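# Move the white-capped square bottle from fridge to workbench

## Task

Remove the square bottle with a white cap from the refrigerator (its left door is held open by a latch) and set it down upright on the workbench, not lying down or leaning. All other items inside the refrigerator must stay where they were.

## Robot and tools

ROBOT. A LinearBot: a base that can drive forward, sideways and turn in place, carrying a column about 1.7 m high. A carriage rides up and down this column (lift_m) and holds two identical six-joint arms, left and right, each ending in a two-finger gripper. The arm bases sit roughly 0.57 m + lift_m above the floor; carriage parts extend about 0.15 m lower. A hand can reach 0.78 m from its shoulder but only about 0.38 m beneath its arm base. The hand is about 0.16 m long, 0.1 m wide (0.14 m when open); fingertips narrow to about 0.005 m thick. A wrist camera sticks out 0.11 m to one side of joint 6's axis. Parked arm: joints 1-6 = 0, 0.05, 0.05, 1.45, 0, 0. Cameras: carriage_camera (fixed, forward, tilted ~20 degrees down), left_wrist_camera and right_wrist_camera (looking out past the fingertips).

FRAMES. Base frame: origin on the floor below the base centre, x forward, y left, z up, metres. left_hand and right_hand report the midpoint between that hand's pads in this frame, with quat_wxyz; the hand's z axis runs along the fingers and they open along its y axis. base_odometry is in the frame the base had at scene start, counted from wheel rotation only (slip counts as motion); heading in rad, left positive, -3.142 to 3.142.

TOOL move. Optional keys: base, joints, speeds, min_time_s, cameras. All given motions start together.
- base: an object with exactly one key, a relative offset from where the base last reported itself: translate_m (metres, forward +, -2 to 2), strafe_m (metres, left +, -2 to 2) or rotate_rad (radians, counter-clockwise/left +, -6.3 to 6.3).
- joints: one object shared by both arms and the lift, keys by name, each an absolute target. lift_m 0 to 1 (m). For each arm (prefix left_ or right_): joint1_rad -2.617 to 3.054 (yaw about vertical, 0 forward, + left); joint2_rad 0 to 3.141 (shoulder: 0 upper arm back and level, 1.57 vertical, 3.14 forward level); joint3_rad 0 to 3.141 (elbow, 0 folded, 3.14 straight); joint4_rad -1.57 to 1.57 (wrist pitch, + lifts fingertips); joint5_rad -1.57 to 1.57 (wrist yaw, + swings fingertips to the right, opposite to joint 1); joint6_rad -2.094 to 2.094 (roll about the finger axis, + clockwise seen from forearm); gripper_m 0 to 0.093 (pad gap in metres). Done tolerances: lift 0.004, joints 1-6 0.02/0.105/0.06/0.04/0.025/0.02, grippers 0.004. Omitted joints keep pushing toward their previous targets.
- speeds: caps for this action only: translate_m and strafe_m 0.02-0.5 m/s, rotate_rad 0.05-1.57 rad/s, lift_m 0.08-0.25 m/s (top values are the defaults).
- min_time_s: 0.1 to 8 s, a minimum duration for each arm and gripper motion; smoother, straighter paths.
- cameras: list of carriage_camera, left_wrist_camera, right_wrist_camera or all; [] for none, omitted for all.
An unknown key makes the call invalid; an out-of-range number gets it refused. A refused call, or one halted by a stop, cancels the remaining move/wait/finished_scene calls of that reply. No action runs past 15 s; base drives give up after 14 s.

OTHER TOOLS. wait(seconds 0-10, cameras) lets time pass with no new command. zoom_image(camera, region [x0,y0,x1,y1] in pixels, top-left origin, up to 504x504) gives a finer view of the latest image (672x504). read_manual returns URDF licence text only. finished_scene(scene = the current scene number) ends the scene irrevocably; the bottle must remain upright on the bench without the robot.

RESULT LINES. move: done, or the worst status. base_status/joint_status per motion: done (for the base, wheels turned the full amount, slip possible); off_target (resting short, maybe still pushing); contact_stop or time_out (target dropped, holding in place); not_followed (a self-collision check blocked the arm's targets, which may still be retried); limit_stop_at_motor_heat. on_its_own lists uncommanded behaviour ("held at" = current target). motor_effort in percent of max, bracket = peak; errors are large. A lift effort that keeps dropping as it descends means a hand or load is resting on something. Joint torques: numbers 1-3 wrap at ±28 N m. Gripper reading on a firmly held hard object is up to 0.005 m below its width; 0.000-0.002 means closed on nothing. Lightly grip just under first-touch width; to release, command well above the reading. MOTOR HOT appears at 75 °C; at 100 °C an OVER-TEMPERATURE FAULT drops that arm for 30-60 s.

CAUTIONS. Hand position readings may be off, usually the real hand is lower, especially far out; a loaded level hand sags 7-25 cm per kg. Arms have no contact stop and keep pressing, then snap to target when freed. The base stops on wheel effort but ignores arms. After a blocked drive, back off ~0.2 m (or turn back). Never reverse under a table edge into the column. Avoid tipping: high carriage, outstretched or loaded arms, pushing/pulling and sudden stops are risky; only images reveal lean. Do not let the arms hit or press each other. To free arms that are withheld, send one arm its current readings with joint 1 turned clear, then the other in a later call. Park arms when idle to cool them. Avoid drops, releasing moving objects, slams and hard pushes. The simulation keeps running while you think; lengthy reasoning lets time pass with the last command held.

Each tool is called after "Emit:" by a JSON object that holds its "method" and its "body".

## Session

Emit:
{"method": "move", "body": {}}

Scene clock: 0.00 s.
Joint torques (N m): no reading
base_odometry: x=+0.000 y=+0.000 heading=+0.000
base_status: not commanded
joint_positions: lift_m=+0.300 left_joint1_rad=-0.007 left_joint2_rad=+0.050 left_joint3_rad=+0.032 left_joint4_rad=+1.420 left_joint5_rad=+0.044 left_joint6_rad=+0.030 left_gripper_m=+0.09396 right_joint1_rad=+0.008 right_joint2_rad=+0.053 right_joint3_rad=+0.060 right_joint4_rad=+1.485 right_joint5_rad=+0.002 right_joint6_rad=-0.014 right_gripper_m=+0.09396
joint_status: not commanded
motor_effort: lift_m=+24 drive_wheels=-1
left_hand: x=+0.2762 y=+0.2938 z=+1.2770 quat_wxyz=(+0.996, +0.024, +0.083, +0.010) (m; base frame)
right_hand: x=+0.2532 y=-0.3019 z=+1.2865 quat_wxyz=(+0.999, +0.001, +0.040, -0.003) (m; base frame)
pictures: carriage_camera, left_wrist_camera, right_wrist_camera
camera_calibration:
carriage_camera: T_world_to_cam=[[0.0454457, -0.998547, 0.0289474, -0.039313], [-0.353787, -0.0431872, -0.934329, 1.22887], [0.934221, 0.03222, -0.355235, 0.336645], [0, 0, 0, 1]] pos_world=[0.122044, 0.00296896, 1.2689]
left_wrist_camera: T_world_to_cam=[[-0.015181, -0.999148, -0.0383812, 0.34547], [0.682506, 0.0176978, -0.730666, 0.738714], [0.730722, -0.0372876, 0.681656, -0.938003], [0, 0, 0, 1]] pos_world=[0.186488, 0.297126, 1.19241]
right_wrist_camera: T_world_to_cam=[[0.0306207, -0.998955, 0.0339222, -0.351459], [0.748529, 0.000427049, -0.663102, 0.666306], [0.662394, 0.0456964, 0.74776, -0.992872], [0, 0, 0, 1]] pos_world=[0.169685, -0.306006, 1.19618]

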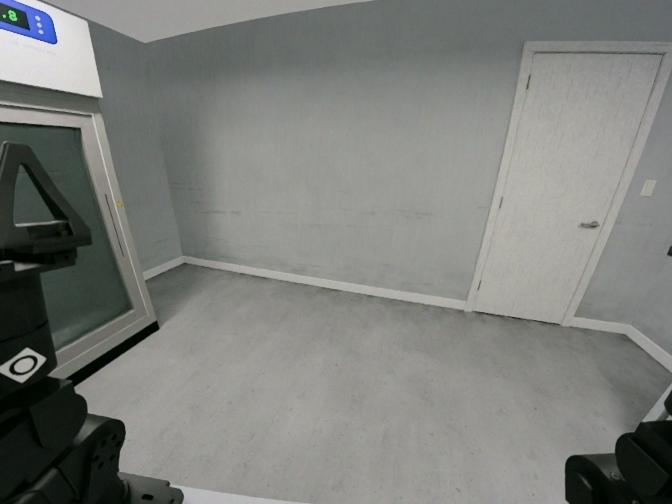

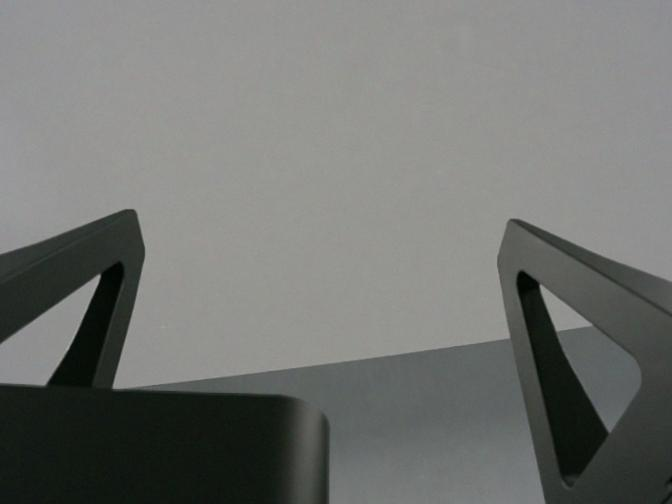

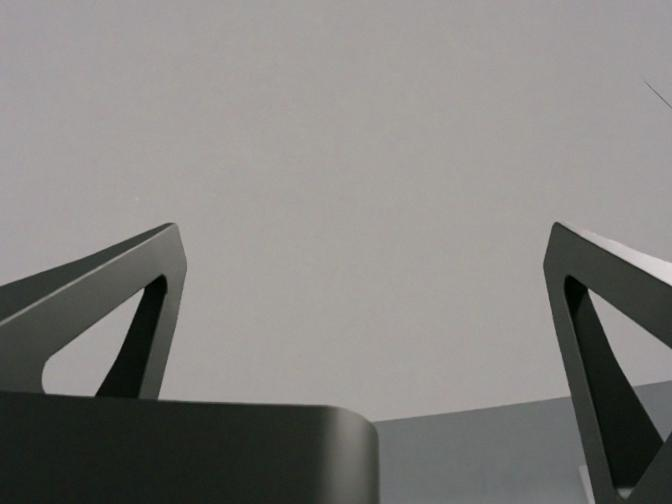

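Emit:
{"method": "move", "body": {"base": {"rotate_rad": 1.3}, "cameras": ["carriage_camera"]}}

Scene clock: 9.90 s.
Joint torques (N m): left_arm=[0.31 3.71 4.98 0.02 -0.07 0] | right_arm=[0.06 3.36 6.05 -0.3 -0.02 -0.16]
move: done
base_odometry: x=+0.000 y=+0.000 heading=+1.300
base_status: done
joint_positions: lift_m=+0.300 left_joint1_rad=-0.007 left_joint2_rad=+0.050 left_joint3_rad=+0.032 left_joint4_rad=+1.420 left_joint5_rad=+0.044 left_joint6_rad=+0.030 left_gripper_m=+0.09396 right_joint1_rad=+0.008 right_joint2_rad=+0.053 right_joint3_rad=+0.060 right_joint4_rad=+1.484 right_joint5_rad=+0.002 right_joint6_rad=-0.014 right_gripper_m=+0.09396
joint_status: not commanded
motor_effort: lift_m=+24(24) drive_wheels=+3(13)
left_hand: x=+0.2763 y=+0.2938 z=+1.2769 quat_wxyz=(+0.996, +0.024, +0.084, +0.010) (m; base frame)
right_hand: x=+0.2534 y=-0.3019 z=+1.2865 quat_wxyz=(+0.999, +0.001, +0.040, -0.003) (m; base frame)
pictures: carriage_camera
camera_calibration:
carriage_camera: T_world_to_cam=[[0.0454457, -0.998547, 0.0289474, -0.039313], [-0.353787, -0.0431872, -0.934329, 1.22887], [0.934221, 0.03222, -0.355235, 0.336645], [0, 0, 0, 1]] pos_world=[0.122044, 0.00296896, 1.2689]

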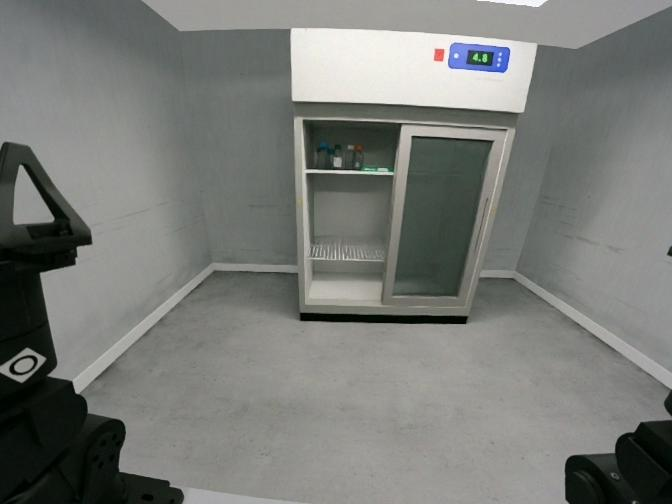

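Emit:
{"method": "zoom_image", "body": {"camera": "carriage_camera", "region": [290, 100, 420, 200]}}

Emit:
{"method": "move", "body": {"base": {"rotate_rad": 3.14}, "cameras": ["carriage_camera"]}}

Scaled by 3.877 from the camera's 672x504 image, which has a finer 960x720 frame.

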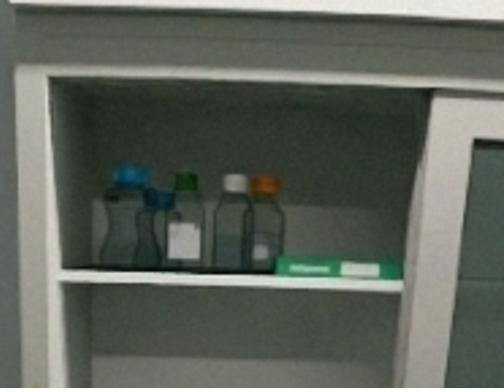

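Scene clock: 18.77 s.
Joint torques (N m): left_arm=[0.34 3.71 5.01 0.06 -0.07 0] | right_arm=[0.05 3.33 6.04 -0.26 -0.02 -0.16]
move: done
base_odometry: x=+0.000 y=+0.000 heading=-1.844
base_status: done
joint_positions: lift_m=+0.300 left_joint1_rad=-0.007 left_joint2_rad=+0.050 left_joint3_rad=+0.032 left_joint4_rad=+1.416 left_joint5_rad=+0.044 left_joint6_rad=+0.030 left_gripper_m=+0.09398 right_joint1_rad=+0.008 right_joint2_rad=+0.053 right_joint3_rad=+0.060 right_joint4_rad=+1.481 right_joint5_rad=+0.002 right_joint6_rad=-0.014 right_gripper_m=+0.09398
joint_status: not commanded
motor_effort: lift_m=+24(24) drive_wheels=+5(15)
left_hand: x=+0.2771 y=+0.2938 z=+1.2768 quat_wxyz=(+0.996, +0.024, +0.085, +0.010) (m; base frame)
right_hand: x=+0.2542 y=-0.3019 z=+1.2864 quat_wxyz=(+0.999, +0.001, +0.041, -0.003) (m; base frame)
pictures: carriage_camera
camera_calibration:
carriage_camera: T_world_to_cam=[[0.0454457, -0.998547, 0.0289474, -0.039313], [-0.353787, -0.0431872, -0.934329, 1.22887], [0.934221, 0.03222, -0.355235, 0.336645], [0, 0, 0, 1]] pos_world=[0.122044, 0.00296896, 1.2689]

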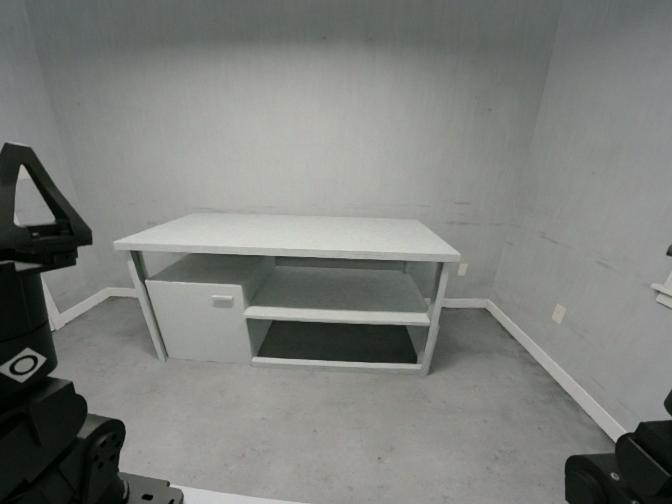

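Emit:
{"method": "move", "body": {"base": {"rotate_rad": -3.11}, "joints": {"lift_m": 0.37}, "cameras": []}}

Emit:
{"method": "move", "body": {"base": {"strafe_m": -0.37}, "speeds": {"strafe_m": 0.3}, "cameras": ["carriage_camera"]}}

Emit:
{"method": "zoom_image", "body": {"camera": "carriage_camera", "region": [240, 80, 440, 230]}}

Emit:
{"method": "move", "body": {"base": {"translate_m": 0.75}, "speeds": {"translate_m": 0.3}, "cameras": ["carriage_camera"]}}

Emit:
{"method": "zoom_image", "body": {"camera": "carriage_camera", "region": [160, 60, 400, 240]}}

Scene clock: 139.63 s.
Joint torques (N m): left_arm=[0.32 3.73 5.01 0.07 -0.06 0] | right_arm=[0.05 3.33 6.06 -0.26 -0.02 -0.16]
move: done
base_odometry: x=+0.000 y=+0.000 heading=+1.330
base_status: done
joint_positions: lift_m=+0.370 left_joint1_rad=-0.007 left_joint2_rad=+0.050 left_joint3_rad=+0.032 left_joint4_rad=+1.416 left_joint5_rad=+0.044 left_joint6_rad=+0.030 left_gripper_m=+0.09400 right_joint1_rad=+0.008 right_joint2_rad=+0.053 right_joint3_rad=+0.060 right_joint4_rad=+1.480 right_joint5_rad=+0.002 right_joint6_rad=-0.014 right_gripper_m=+0.09400
joint_status: all done
motor_effort: lift_m=+25(31) drive_wheels=+3(15)
left_hand: x=+0.2771 y=+0.2938 z=+1.3467 quat_wxyz=(+0.996, +0.024, +0.085, +0.010) (m; base frame)
right_hand: x=+0.2544 y=-0.3019 z=+1.3563 quat_wxyz=(+0.999, +0.001, +0.042, -0.003) (m; base frame)
pictures: none
No camera images: "cameras" was empty.

Scene clock: 142.43 s.
Joint torques (N m): left_arm=[0.29 3.73 4.98 0.07 -0.06 0] | right_arm=[-0.02 3.33 6.04 -0.26 -0.02 -0.15]
move: done
base_odometry: x=+0.359 y=-0.089 heading=+1.329
base_status: done
joint_positions: lift_m=+0.370 left_joint1_rad=-0.007 left_joint2_rad=+0.050 left_joint3_rad=+0.032 left_joint4_rad=+1.416 left_joint5_rad=+0.044 left_joint6_rad=+0.030 left_gripper_m=+0.09400 right_joint1_rad=+0.009 right_joint2_rad=+0.053 right_joint3_rad=+0.060 right_joint4_rad=+1.480 right_joint5_rad=+0.002 right_joint6_rad=-0.014 right_gripper_m=+0.09400
joint_status: not commanded
motor_effort: lift_m=+25(25) drive_wheels=-3(17)
left_hand: x=+0.2771 y=+0.2938 z=+1.3467 quat_wxyz=(+0.996, +0.024, +0.085, +0.010) (m; base frame)
right_hand: x=+0.2544 y=-0.3019 z=+1.3563 quat_wxyz=(+0.999, +0.001, +0.042, -0.003) (m; base frame)
pictures: carriage_camera
camera_calibration:
carriage_camera: T_world_to_cam=[[0.0454457, -0.998547, 0.0289474, -0.0413357], [-0.353787, -0.0431872, -0.934329, 1.29416], [0.934221, 0.03222, -0.355235, 0.361466], [0, 0, 0, 1]] pos_world=[0.122044, 0.00296896, 1.33877]

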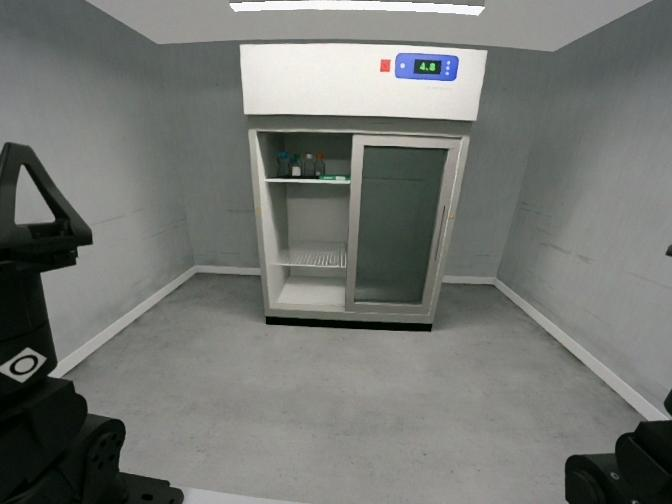

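Scaled by 2.520 from the camera's 672x504 image, which has a finer 960x720 frame.

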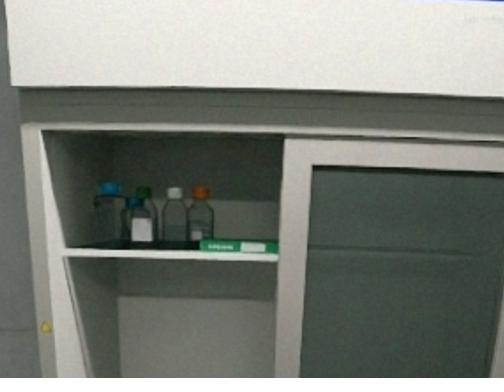

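Scene clock: 146.53 s.
Joint torques (N m): left_arm=[0.34 3.73 4.89 0.06 -0.06 -0.01] | right_arm=[0.02 3.37 6.02 -0.28 -0.02 -0.15]
move: done
base_odometry: x=+0.539 y=+0.639 heading=+1.329
base_status: done
joint_positions: lift_m=+0.370 left_joint1_rad=-0.007 left_joint2_rad=+0.050 left_joint3_rad=+0.032 left_joint4_rad=+1.417 left_joint5_rad=+0.044 left_joint6_rad=+0.030 left_gripper_m=+0.09400 right_joint1_rad=+0.009 right_joint2_rad=+0.053 right_joint3_rad=+0.060 right_joint4_rad=+1.482 right_joint5_rad=+0.002 right_joint6_rad=-0.014 right_gripper_m=+0.09400
joint_status: not commanded
motor_effort: lift_m=+25(25) drive_wheels=-5(14)
left_hand: x=+0.2770 y=+0.2938 z=+1.3467 quat_wxyz=(+0.996, +0.024, +0.085, +0.010) (m; base frame)
right_hand: x=+0.2538 y=-0.3019 z=+1.3563 quat_wxyz=(+0.999, +0.001, +0.041, -0.003) (m; base frame)
pictures: carriage_camera
camera_calibration:
carriage_camera: T_world_to_cam=[[0.0454457, -0.998547, 0.0289474, -0.0413357], [-0.353787, -0.0431872, -0.934329, 1.29416], [0.934221, 0.03222, -0.355235, 0.361466], [0, 0, 0, 1]] pos_world=[0.122044, 0.00296896, 1.33877]

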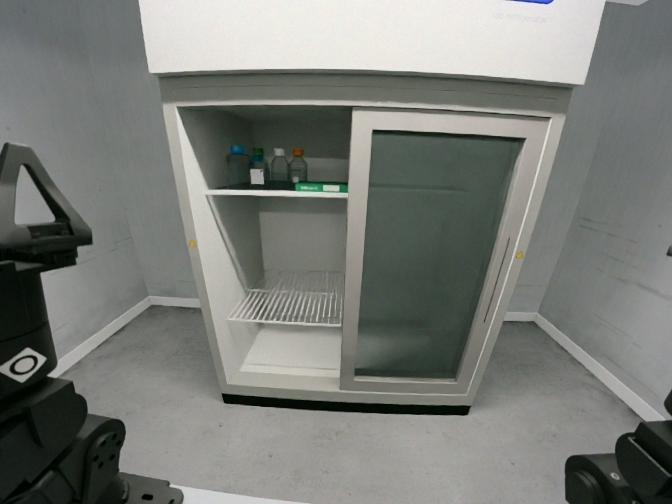

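Scaled by 2.100 from the camera's 672x504 image, which has a finer 960x720 frame.

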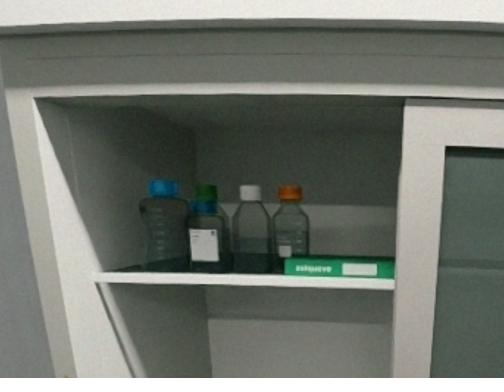

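Emit:
{"method": "move", "body": {"joints": {"left_joint1_rad": 0.04, "left_joint2_rad": 1.57, "left_joint3_rad": 1.57, "left_joint4_rad": 0.2, "left_joint5_rad": 0.0, "left_joint6_rad": 0.0, "left_gripper_m": 0.072, "lift_m": 0.36}, "min_time_s": 3, "cameras": ["carriage_camera", "left_wrist_camera"]}}

Scene clock: 206.47 s.
Joint torques (N m): left_arm=[0.85 -7.19 8.59 2.05 -0.14 -0.12] | right_arm=[0.03 3.34 6.05 -0.3 -0.02 -0.16]
move: done
base_odometry: x=+0.539 y=+0.639 heading=+1.329
base_status: not commanded
joint_positions: lift_m=+0.360 left_joint1_rad=+0.034 left_joint2_rad=+1.561 left_joint3_rad=+1.539 left_joint4_rad=+0.211 left_joint5_rad=+0.009 left_joint6_rad=+0.012 left_gripper_m=+0.07213 right_joint1_rad=+0.009 right_joint2_rad=+0.053 right_joint3_rad=+0.060 right_joint4_rad=+1.484 right_joint5_rad=+0.002 right_joint6_rad=-0.014 right_gripper_m=+0.09400
joint_status: all done
motor_effort: lift_m=+22(22) drive_wheels=+3(8)
left_hand: x=+0.7379 y=+0.3173 z=+1.3907 quat_wxyz=(+0.770, -0.004, +0.637, +0.015) (m; base frame)
right_hand: x=+0.2535 y=-0.3019 z=+1.3468 quat_wxyz=(+0.999, +0.001, +0.040, -0.003) (m; base frame)
pictures: carriage_camera, left_wrist_camera
camera_calibration:
carriage_camera: T_world_to_cam=[[0.0454457, -0.998547, 0.0289474, -0.0410585], [-0.353787, -0.0431872, -0.934329, 1.28521], [0.934221, 0.03222, -0.355235, 0.358065], [0, 0, 0, 1]] pos_world=[0.122044, 0.00296896, 1.3292]
left_wrist_camera: T_world_to_cam=[[0.0260635, -0.999472, 0.019389, 0.269656], [-0.446381, -0.0289906, -0.894373, 1.58181], [0.894463, 0.0146556, -0.446901, 0.0801812], [0, 0, 0, 1]] pos_world=[0.627342, 0.314196, 1.44533]

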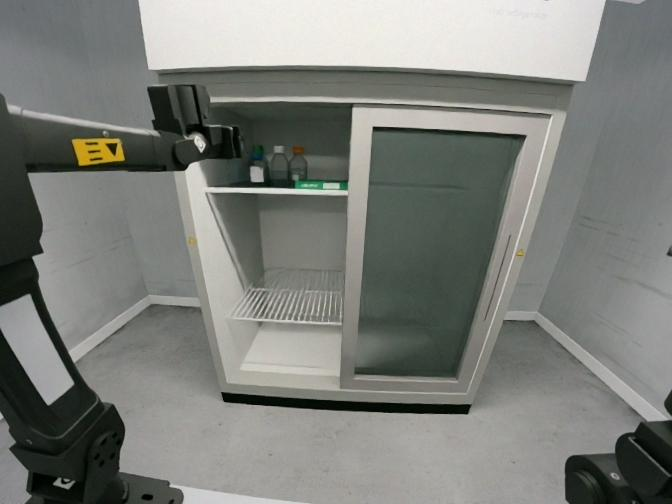

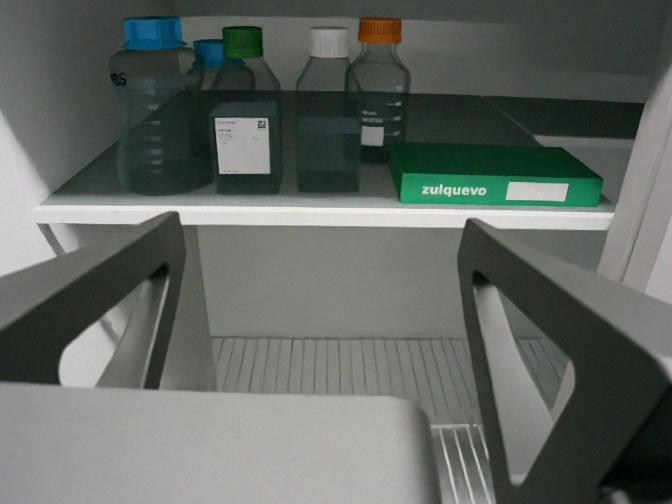

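Emit:
{"method": "move", "body": {"base": {"translate_m": 0.34}, "joints": {"lift_m": 0.368}, "speeds": {"translate_m": 0.2}, "cameras": ["carriage_camera", "left_wrist_camera"]}}

Scene clock: 254.03 s.
Joint torques (N m): left_arm=[0.84 -7.43 8.13 2.16 -0.12 -0.11] | right_arm=[0.02 3.34 6.02 -0.3 -0.02 -0.16]
move: done
base_odometry: x=+0.621 y=+0.969 heading=+1.328
base_status: done
joint_positions: lift_m=+0.368 left_joint1_rad=+0.034 left_joint2_rad=+1.565 left_joint3_rad=+1.547 left_joint4_rad=+0.203 left_joint5_rad=+0.008 left_joint6_rad=+0.011 left_gripper_m=+0.07213 right_joint1_rad=+0.009 right_joint2_rad=+0.053 right_joint3_rad=+0.060 right_joint4_rad=+1.484 right_joint5_rad=+0.002 right_joint6_rad=-0.014 right_gripper_m=+0.09400
joint_status: all done
motor_effort: lift_m=+26(30) drive_wheels=-4(14)
left_hand: x=+0.7387 y=+0.3175 z=+1.3986 quat_wxyz=(+0.769, -0.004, +0.639, +0.015) (m; base frame)
right_hand: x=+0.2534 y=-0.3019 z=+1.3543 quat_wxyz=(+0.999, +0.001, +0.040, -0.003) (m; base frame)
pictures: carriage_camera, left_wrist_camera
camera_calibration:
carriage_camera: T_world_to_cam=[[0.0454457, -0.998547, 0.0289474, -0.0412756], [-0.353787, -0.0431872, -0.934329, 1.29222], [0.934221, 0.03222, -0.355235, 0.360729], [0, 0, 0, 1]] pos_world=[0.122044, 0.00296896, 1.3367]
left_wrist_camera: T_world_to_cam=[[0.0271761, -0.999431, 0.0199992, 0.268017], [-0.449061, -0.03008, -0.892995, 1.58962], [0.893088, 0.0152873, -0.449623, 0.0876235], [0, 0, 0, 1]] pos_world=[0.628299, 0.314341, 1.45356]

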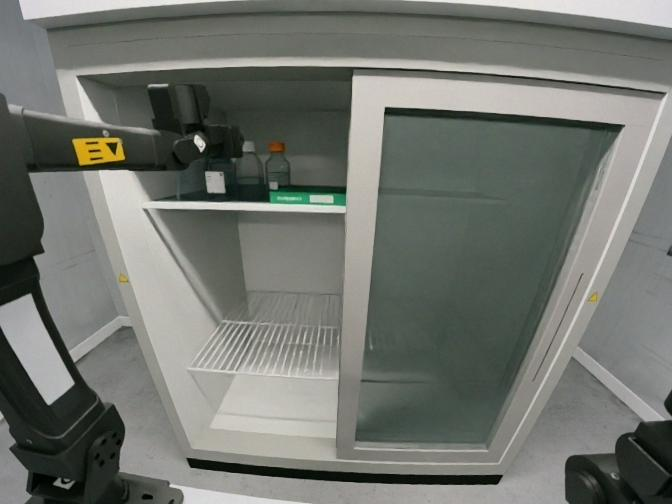

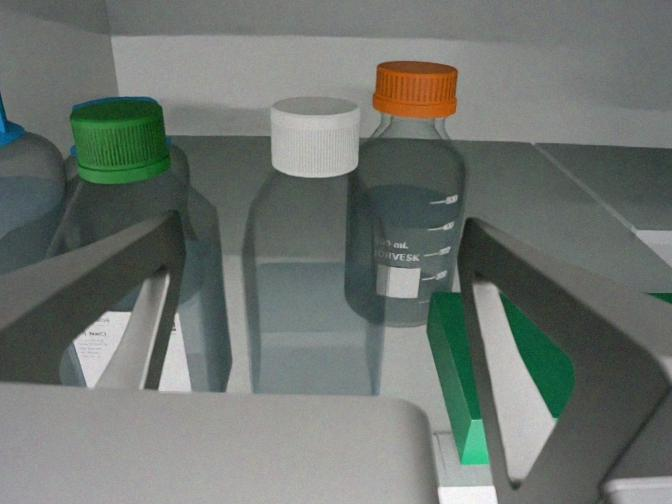

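Emit:
{"method": "move", "body": {"base": {"translate_m": 0.09}, "joints": {"lift_m": 0.362, "left_joint1_rad": 0.064}, "speeds": {"translate_m": 0.1}, "cameras": ["left_wrist_camera"]}}

Scene clock: 287.00 s.
Joint torques (N m): left_arm=[0.5 -7.69 8.02 2.15 -0.1 -0.11] | right_arm=[0.03 3.34 6.04 -0.31 -0.02 -0.16]
move: done
base_odometry: x=+0.643 y=+1.057 heading=+1.328
base_status: done
joint_positions: lift_m=+0.362 left_joint1_rad=+0.062 left_joint2_rad=+1.567 left_joint3_rad=+1.548 left_joint4_rad=+0.201 left_joint5_rad=+0.006 left_joint6_rad=+0.011 left_gripper_m=+0.07213 right_joint1_rad=+0.009 right_joint2_rad=+0.053 right_joint3_rad=+0.060 right_joint4_rad=+1.485 right_joint5_rad=+0.002 right_joint6_rad=-0.014 right_gripper_m=+0.09400
joint_status: all done
motor_effort: lift_m=+21(22) drive_wheels=-3(14)
left_hand: x=+0.7388 y=+0.3322 z=+1.3921 quat_wxyz=(+0.768, -0.014, +0.640, +0.026) (m; base frame)
right_hand: x=+0.2530 y=-0.3019 z=+1.3489 quat_wxyz=(+0.999, +0.001, +0.039, -0.003) (m; base frame)
pictures: left_wrist_camera
camera_calibration:
left_wrist_camera: T_world_to_cam=[[0.0573152, -0.998148, 0.020368, 0.259577], [-0.45099, -0.0440871, -0.89144, 1.58823], [0.890687, 0.0419073, -0.452681, 0.0815211], [0, 0, 0, 1]] pos_world=[0.628788, 0.3257, 1.44743]

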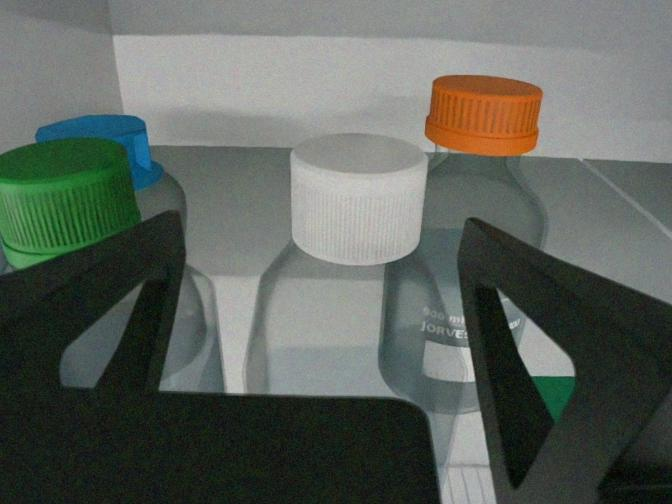

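Emit:
{"method": "move", "body": {"base": {"translate_m": 0.04}, "joints": {"lift_m": 0.359, "left_joint1_rad": 0.048}, "speeds": {"translate_m": 0.06}, "cameras": ["left_wrist_camera"]}}

Scene clock: 305.83 s.
Joint torques (N m): left_arm=[-0.08 -7.8 7.92 2.17 -0.1 -0.11] | right_arm=[0.03 3.34 6.06 -0.32 -0.02 -0.16]
move: done
base_odometry: x=+0.653 y=+1.095 heading=+1.328
base_status: done
joint_positions: lift_m=+0.359 left_joint1_rad=+0.052 left_joint2_rad=+1.568 left_joint3_rad=+1.548 left_joint4_rad=+0.200 left_joint5_rad=+0.006 left_joint6_rad=+0.011 left_gripper_m=+0.07213 right_joint1_rad=+0.009 right_joint2_rad=+0.053 right_joint3_rad=+0.060 right_joint4_rad=+1.485 right_joint5_rad=+0.002 right_joint6_rad=-0.014 right_gripper_m=+0.09400
joint_status: all done
motor_effort: lift_m=+21(22) drive_wheels=+0(13)
left_hand: x=+0.7394 y=+0.3272 z=+1.3886 quat_wxyz=(+0.768, -0.011, +0.640, +0.022) (m; base frame)
right_hand: x=+0.2530 y=-0.3019 z=+1.3460 quat_wxyz=(+0.999, +0.001, +0.039, -0.003) (m; base frame)
pictures: left_wrist_camera
camera_calibration:
left_wrist_camera: T_world_to_cam=[[0.0474436, -0.998666, 0.0203754, 0.262079], [-0.452763, -0.039683, -0.890748, 1.58406], [0.890368, 0.033035, -0.454041, 0.084649], [0, 0, 0, 1]] pos_world=[0.629401, 0.321793, 1.44409]

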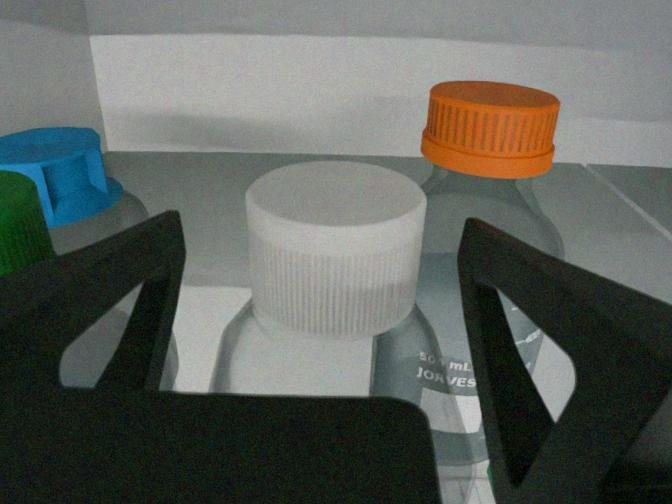

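Emit:
{"method": "move", "body": {"joints": {"left_gripper_m": 0.033}, "min_time_s": 1.5, "cameras": ["left_wrist_camera"]}}

Scene clock: 315.77 s.
Joint torques (N m): left_arm=[0.02 -7.77 7.94 2.17 -0.1 -0.1] | right_arm=[0.02 3.33 6.05 -0.32 -0.02 -0.16]
move: off_target
base_odometry: x=+0.653 y=+1.095 heading=+1.328
base_status: not commanded
joint_positions: lift_m=+0.359 left_joint1_rad=+0.052 left_joint2_rad=+1.568 left_joint3_rad=+1.548 left_joint4_rad=+0.200 left_joint5_rad=+0.006 left_joint6_rad=+0.010 left_gripper_m=+0.04104 right_joint1_rad=+0.009 right_joint2_rad=+0.053 right_joint3_rad=+0.060 right_joint4_rad=+1.485 right_joint5_rad=+0.002 right_joint6_rad=-0.014 right_gripper_m=+0.09400
joint_status: left_gripper_m off_target (ended at +0.04106, target +0.03300)
motor_effort: lift_m=+21(21) drive_wheels=-2(6)
left_hand: x=+0.7394 y=+0.3268 z=+1.3886 quat_wxyz=(+0.768, -0.011, +0.640, +0.021) (m; base frame)
right_hand: x=+0.2530 y=-0.3019 z=+1.3460 quat_wxyz=(+0.999, +0.001, +0.039, -0.003) (m; base frame)
pictures: left_wrist_camera
camera_calibration:
left_wrist_camera: T_world_to_cam=[[0.0464064, -0.998683, 0.0218762, 0.26038], [-0.452743, -0.0405491, -0.890718, 1.58428], [0.890432, 0.0314307, -0.454029, 0.0851039], [0, 0, 0, 1]] pos_world=[0.629411, 0.321604, 1.44409]

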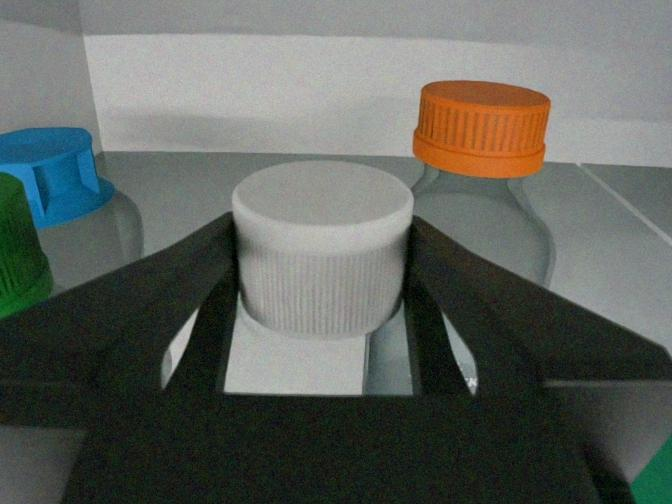

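Emit:
{"method": "move", "body": {"joints": {"lift_m": 0.43, "left_joint4_rad": 0.31}, "speeds": {"lift_m": 0.08}, "min_time_s": 1.0, "cameras": ["left_wrist_camera", "carriage_camera"]}}

Scene clock: 381.73 s.
Joint torques (N m): left_arm=[0.02 -9.95 7.9 3.5 -0.1 -0.1] | right_arm=[0.01 3.36 6.08 -0.31 -0.02 -0.15]
move: off_target
base_odometry: x=+0.653 y=+1.095 heading=+1.328
base_status: not commanded
joint_positions: lift_m=+0.430 left_joint1_rad=+0.052 left_joint2_rad=+1.589 left_joint3_rad=+1.548 left_joint4_rad=+0.197 left_joint5_rad=+0.006 left_joint6_rad=+0.010 left_gripper_m=+0.04103 right_joint1_rad=+0.009 right_joint2_rad=+0.053 right_joint3_rad=+0.060 right_joint4_rad=+1.485 right_joint5_rad=+0.002 right_joint6_rad=-0.014 right_gripper_m=+0.09400
joint_status: left_joint4_rad off_target (ended at +0.197, target +0.310); the others done
motor_effort: lift_m=+27(31) drive_wheels=+0(7)
left_hand: x=+0.7473 y=+0.3272 z=+1.4473 quat_wxyz=(+0.759, -0.011, +0.650, +0.021) (m; base frame)
right_hand: x=+0.2530 y=-0.3019 z=+1.4162 quat_wxyz=(+0.999, +0.001, +0.039, -0.003) (m; base frame)
pictures: carriage_camera, left_wrist_camera
camera_calibration:
carriage_camera: T_world_to_cam=[[0.0454457, -0.998547, 0.0289474, -0.0430676], [-0.353787, -0.0431872, -0.934329, 1.35006], [0.934221, 0.03222, -0.355235, 0.38272], [0, 0, 0, 1]] pos_world=[0.122044, 0.00296896, 1.3986]
left_wrist_camera: T_world_to_cam=[[0.0469664, -0.998654, 0.0219998, 0.258531], [-0.475328, -0.0417144, -0.878819, 1.64017], [0.878554, 0.0308178, -0.476648, 0.14648], [0, 0, 0, 1]] pos_world=[0.638784, 0.322087, 1.50554]

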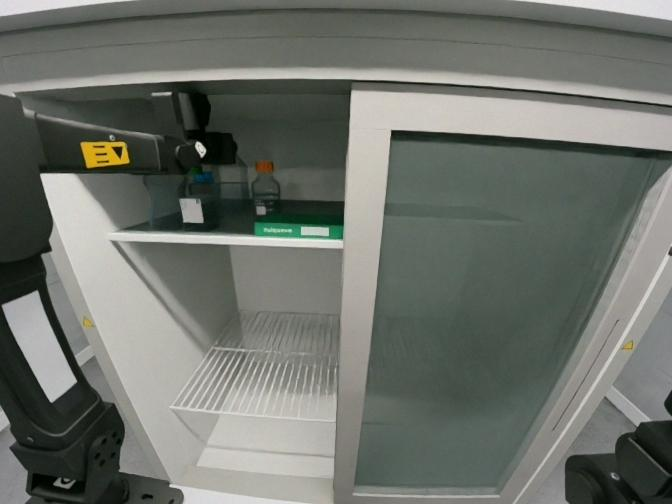

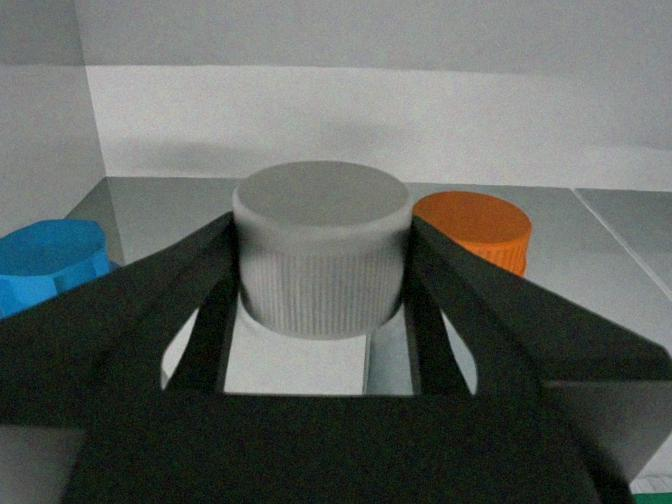

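Emit:
{"method": "move", "body": {"joints": {"lift_m": 0.396}, "speeds": {"lift_m": 0.1}, "cameras": ["carriage_camera"]}}

Emit:
{"method": "zoom_image", "body": {"camera": "carriage_camera", "region": [90, 70, 350, 260]}}

Scene clock: 394.03 s.
Joint torques (N m): left_arm=[0.03 -10.52 8.01 3.38 -0.11 -0.1] | right_arm=[0.02 3.34 6.05 -0.31 -0.02 -0.16]
move: done
base_odometry: x=+0.653 y=+1.095 heading=+1.328
base_status: not commanded
joint_positions: lift_m=+0.396 left_joint1_rad=+0.052 left_joint2_rad=+1.595 left_joint3_rad=+1.548 left_joint4_rad=+0.208 left_joint5_rad=+0.006 left_joint6_rad=+0.010 left_gripper_m=+0.04103 right_joint1_rad=+0.009 right_joint2_rad=+0.053 right_joint3_rad=+0.060 right_joint4_rad=+1.485 right_joint5_rad=+0.002 right_joint6_rad=-0.014 right_gripper_m=+0.09400
joint_status: all done
motor_effort: lift_m=+22(24) drive_wheels=-3(5)
left_hand: x=+0.7489 y=+0.3273 z=+1.4137 quat_wxyz=(+0.761, -0.011, +0.648, +0.021) (m; base frame)
right_hand: x=+0.2530 y=-0.3019 z=+1.3828 quat_wxyz=(+0.999, +0.001, +0.039, -0.003) (m; base frame)
pictures: carriage_camera
camera_calibration:
carriage_camera: T_world_to_cam=[[0.0454457, -0.998547, 0.0289474, -0.0421009], [-0.353787, -0.0431872, -0.934329, 1.31886], [0.934221, 0.03222, -0.355235, 0.370857], [0, 0, 0, 1]] pos_world=[0.122044, 0.00296896, 1.3652]

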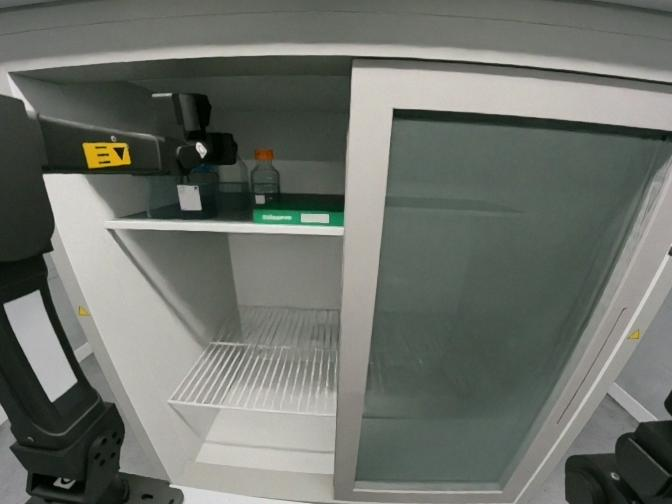

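Scaled by 1.938 from the camera's 672x504 image, which has a finer 960x720 frame.

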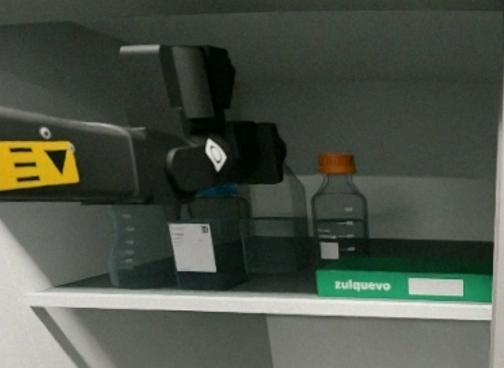

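Emit:
{"method": "move", "body": {"base": {"translate_m": -0.6}, "speeds": {"translate_m": 0.2}, "cameras": ["carriage_camera", "left_wrist_camera"]}}

Scene clock: 414.63 s.
Joint torques (N m): left_arm=[0.05 -10.59 8.05 3.35 -0.1 -0.1] | right_arm=[0.03 3.34 6.04 -0.31 -0.02 -0.16]
move: done
base_odometry: x=+0.508 y=+0.513 heading=+1.328
base_status: done
joint_positions: lift_m=+0.396 left_joint1_rad=+0.051 left_joint2_rad=+1.595 left_joint3_rad=+1.548 left_joint4_rad=+0.210 left_joint5_rad=+0.006 left_joint6_rad=+0.010 left_gripper_m=+0.04103 right_joint1_rad=+0.009 right_joint2_rad=+0.053 right_joint3_rad=+0.060 right_joint4_rad=+1.485 right_joint5_rad=+0.002 right_joint6_rad=-0.014 right_gripper_m=+0.09400
joint_status: not commanded
motor_effort: lift_m=+22(22) drive_wheels=+0(11)
left_hand: x=+0.7488 y=+0.3271 z=+1.4143 quat_wxyz=(+0.762, -0.011, +0.647, +0.021) (m; base frame)
right_hand: x=+0.2531 y=-0.3019 z=+1.3828 quat_wxyz=(+0.999, +0.001, +0.039, -0.003) (m; base frame)
pictures: carriage_camera, left_wrist_camera
camera_calibration:
carriage_camera: T_world_to_cam=[[0.0454457, -0.998547, 0.0289474, -0.0421009], [-0.353787, -0.0431872, -0.934329, 1.31886], [0.934221, 0.03222, -0.355235, 0.370857], [0, 0, 0, 1]] pos_world=[0.122044, 0.00296896, 1.3652]
left_wrist_camera: T_world_to_cam=[[0.0467938, -0.998662, 0.0220262, 0.259227], [-0.468616, -0.0414203, -0.88243, 1.61187], [0.882162, 0.0309705, -0.469927, 0.117184], [0, 0, 0, 1]] pos_world=[0.639842, 0.322015, 1.47172]

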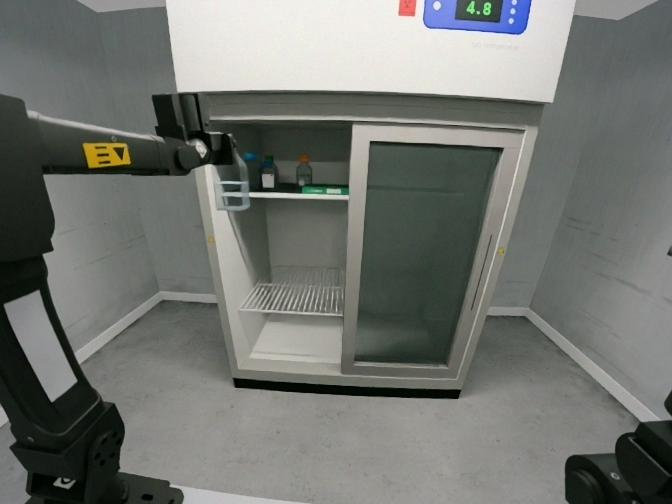

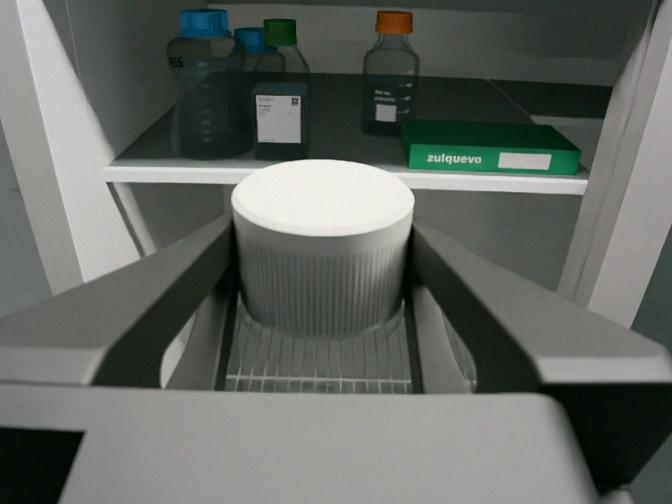

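Emit:
{"method": "move", "body": {"base": {"rotate_rad": -3.15}, "joints": {"lift_m": 0.16}, "speeds": {"rotate_rad": 0.7, "lift_m": 0.1}, "cameras": ["carriage_camera"]}}

Scene clock: 430.13 s.
Joint torques (N m): left_arm=[0.55 -10.71 8.03 3.37 -0.06 -0.08] | right_arm=[0.02 3.33 6.06 -0.3 -0.01 -0.16]
move: done
base_odometry: x=+0.508 y=+0.513 heading=-1.822
base_status: done
joint_positions: lift_m=+0.160 left_joint1_rad=+0.045 left_joint2_rad=+1.598 left_joint3_rad=+1.548 left_joint4_rad=+0.208 left_joint5_rad=+0.001 left_joint6_rad=+0.008 left_gripper_m=+0.04103 right_joint1_rad=+0.009 right_joint2_rad=+0.053 right_joint3_rad=+0.060 right_joint4_rad=+1.484 right_joint5_rad=+0.002 right_joint6_rad=-0.014 right_gripper_m=+0.09402
joint_status: all done
motor_effort: lift_m=+22(22) drive_wheels=+5(14)
left_hand: x=+0.7500 y=+0.3250 z=+1.1764 quat_wxyz=(+0.760, -0.012, +0.649, +0.020) (m; base frame)
right_hand: x=+0.2533 y=-0.3019 z=+1.1468 quat_wxyz=(+0.999, +0.001, +0.040, -0.003) (m; base frame)
pictures: carriage_camera
camera_calibration:
carriage_camera: T_world_to_cam=[[0.0454457, -0.998547, 0.0289474, -0.0352678], [-0.353787, -0.0431872, -0.934329, 1.09831], [0.934221, 0.03222, -0.355235, 0.287003], [0, 0, 0, 1]] pos_world=[0.122044, 0.00296896, 1.12915]

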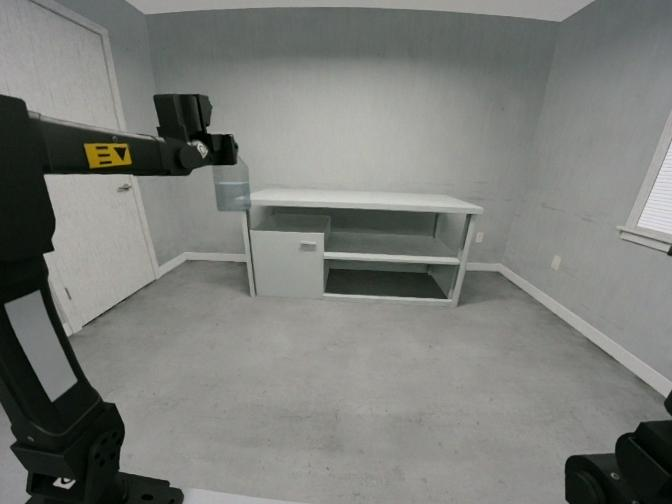

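Emit:
{"method": "move", "body": {"base": {"translate_m": 0.95}, "joints": {"lift_m": 0.14}, "speeds": {"translate_m": 0.3}, "cameras": ["carriage_camera", "left_wrist_camera"]}}

Emit:
{"method": "zoom_image", "body": {"camera": "carriage_camera", "region": [140, 100, 400, 300]}}

Scene clock: 463.87 s.
Joint torques (N m): left_arm=[0.55 -11.02 8.16 3.35 -0.05 -0.08] | right_arm=[0.01 3.34 6.04 -0.3 -0.02 -0.16]
move: done
base_odometry: x=+0.271 y=-0.407 heading=-1.823
base_status: done
joint_positions: lift_m=+0.140 left_joint1_rad=+0.045 left_joint2_rad=+1.601 left_joint3_rad=+1.548 left_joint4_rad=+0.209 left_joint5_rad=+0.001 left_joint6_rad=+0.008 left_gripper_m=+0.04103 right_joint1_rad=+0.009 right_joint2_rad=+0.053 right_joint3_rad=+0.060 right_joint4_rad=+1.484 right_joint5_rad=+0.002 right_joint6_rad=-0.014 right_gripper_m=+0.09402
joint_status: all done
motor_effort: lift_m=+22(22) drive_wheels=-3(17)
left_hand: x=+0.7510 y=+0.3251 z=+1.1551 quat_wxyz=(+0.760, -0.012, +0.650, +0.020) (m; base frame)
right_hand: x=+0.2533 y=-0.3019 z=+1.1268 quat_wxyz=(+0.999, +0.001, +0.040, -0.003) (m; base frame)
pictures: carriage_camera, left_wrist_camera
camera_calibration:
carriage_camera: T_world_to_cam=[[0.0454457, -0.998547, 0.0289474, -0.0346894], [-0.353787, -0.0431872, -0.934329, 1.07964], [0.934221, 0.03222, -0.355235, 0.279905], [0, 0, 0, 1]] pos_world=[0.122044, 0.00296896, 1.10917]
left_wrist_camera: T_world_to_cam=[[0.0455077, -0.998669, 0.024273, 0.261136], [-0.474628, -0.0429957, -0.879136, 1.38532], [0.879009, 0.0284868, -0.475953, 0.00369868], [0, 0, 0, 1]] pos_world=[0.642378, 0.320246, 1.21331]

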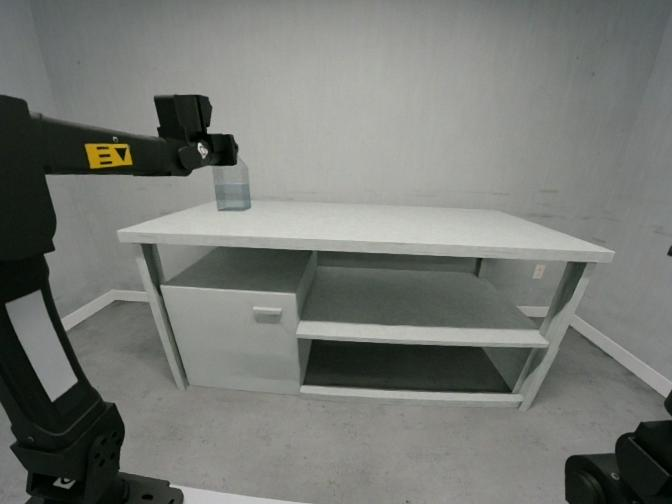

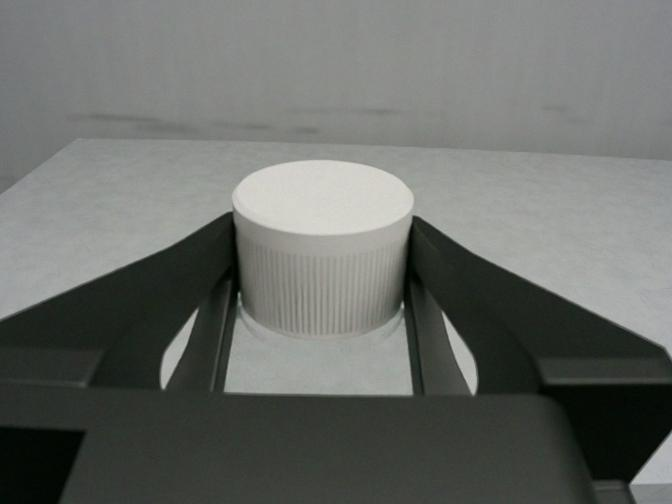

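Scaled by 1.938 from the camera's 672x504 image, which has a finer 960x720 frame.

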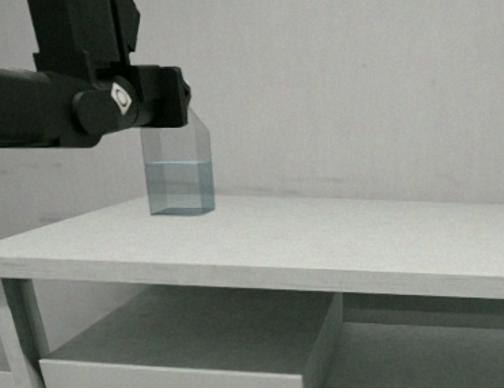

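Emit:
{"method": "move", "body": {"base": {"translate_m": 0.3}, "joints": {"left_joint3_rad": 1.40, "left_joint4_rad": 0.50, "lift_m": 0.14}, "speeds": {"translate_m": 0.2}, "min_time_s": 2.0, "cameras": ["carriage_camera"]}}

Emit:
{"method": "zoom_image", "body": {"camera": "carriage_camera", "region": [140, 100, 400, 300]}}

Scene clock: 496.93 s.
Joint torques (N m): left_arm=[0.55 -11.08 7.19 3.43 -0.05 -0.09] | right_arm=[0.02 3.34 6.09 -0.31 -0.02 -0.15]
move: off_target
base_odometry: x=+0.196 y=-0.697 heading=-1.824
base_status: done
joint_positions: lift_m=+0.140 left_joint1_rad=+0.045 left_joint2_rad=+1.601 left_joint3_rad=+1.391 left_joint4_rad=+0.392 left_joint5_rad=+0.001 left_joint6_rad=+0.008 left_gripper_m=+0.04103 right_joint1_rad=+0.009 right_joint2_rad=+0.053 right_joint3_rad=+0.060 right_joint4_rad=+1.485 right_joint5_rad=+0.002 right_joint6_rad=-0.014 right_gripper_m=+0.09402
joint_status: left_joint4_rad off_target (ended at +0.392, target +0.500); the others done
motor_effort: lift_m=+22(22) drive_wheels=-6(15)
left_hand: x=+0.7542 y=+0.3252 z=+1.1222 quat_wxyz=(+0.768, -0.011, +0.640, +0.020) (m; base frame)
right_hand: x=+0.2532 y=-0.3019 z=+1.1268 quat_wxyz=(+0.999, +0.001, +0.040, -0.003) (m; base frame)
pictures: carriage_camera
camera_calibration:
carriage_camera: T_world_to_cam=[[0.0454457, -0.998547, 0.0289474, -0.0346894], [-0.353787, -0.0431872, -0.934329, 1.07964], [0.934221, 0.03222, -0.355235, 0.279905], [0, 0, 0, 1]] pos_world=[0.122044, 0.00296896, 1.10917]

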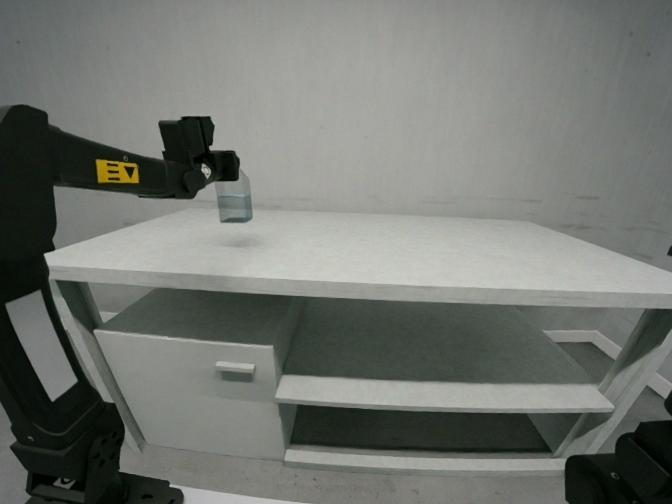

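Scaled by 1.938 from the camera's 672x504 image, which has a finer 960x720 frame.

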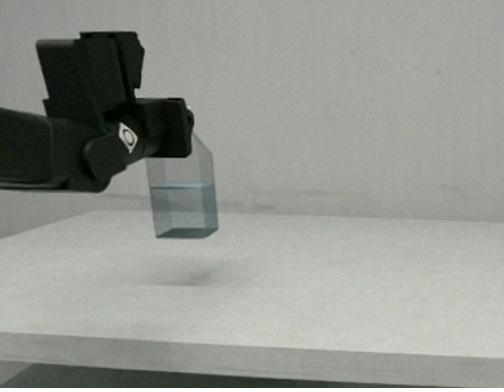

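Emit:
{"method": "move", "body": {"joints": {"lift_m": 0.068}, "speeds": {"lift_m": 0.08}, "cameras": ["carriage_camera"]}}

Emit:
{"method": "zoom_image", "body": {"camera": "carriage_camera", "region": [140, 100, 400, 300]}}

Scene clock: 512.90 s.
Joint torques (N m): left_arm=[0.57 -11.15 7.5 3.37 -0.05 -0.08] | right_arm=[0.02 3.37 6.08 -0.31 -0.02 -0.16]
move: done
base_odometry: x=+0.196 y=-0.697 heading=-1.824
base_status: not commanded
joint_positions: lift_m=+0.068 left_joint1_rad=+0.045 left_joint2_rad=+1.601 left_joint3_rad=+1.386 left_joint4_rad=+0.397 left_joint5_rad=+0.001 left_joint6_rad=+0.008 left_gripper_m=+0.04103 right_joint1_rad=+0.009 right_joint2_rad=+0.053 right_joint3_rad=+0.060 right_joint4_rad=+1.485 right_joint5_rad=+0.002 right_joint6_rad=-0.014 right_gripper_m=+0.09402
joint_status: all done
motor_effort: lift_m=+22(23) drive_wheels=-6(9)
left_hand: x=+0.7543 y=+0.3252 z=+1.0488 quat_wxyz=(+0.768, -0.011, +0.640, +0.020) (m; base frame)
right_hand: x=+0.2532 y=-0.3019 z=+1.0548 quat_wxyz=(+0.999, +0.001, +0.040, -0.003) (m; base frame)
pictures: carriage_camera
camera_calibration:
carriage_camera: T_world_to_cam=[[0.0454457, -0.998547, 0.0289474, -0.0326064], [-0.353787, -0.0431872, -0.934329, 1.0124], [0.934221, 0.03222, -0.355235, 0.254342], [0, 0, 0, 1]] pos_world=[0.122044, 0.00296896, 1.03721]

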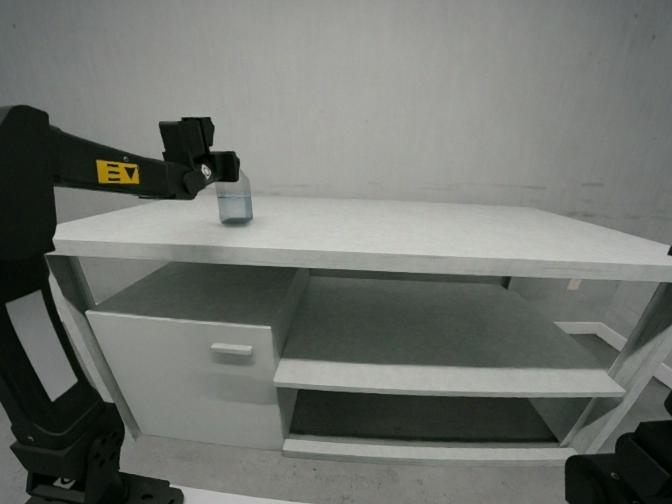

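Scaled by 1.938 from the camera's 672x504 image, which has a finer 960x720 frame.

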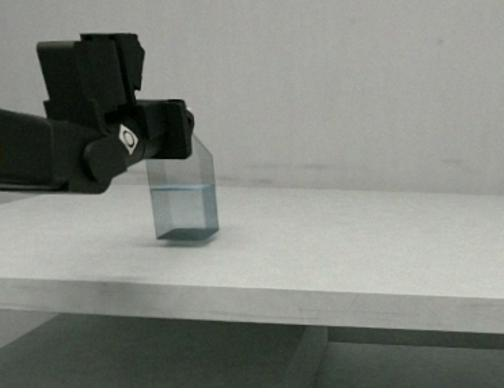

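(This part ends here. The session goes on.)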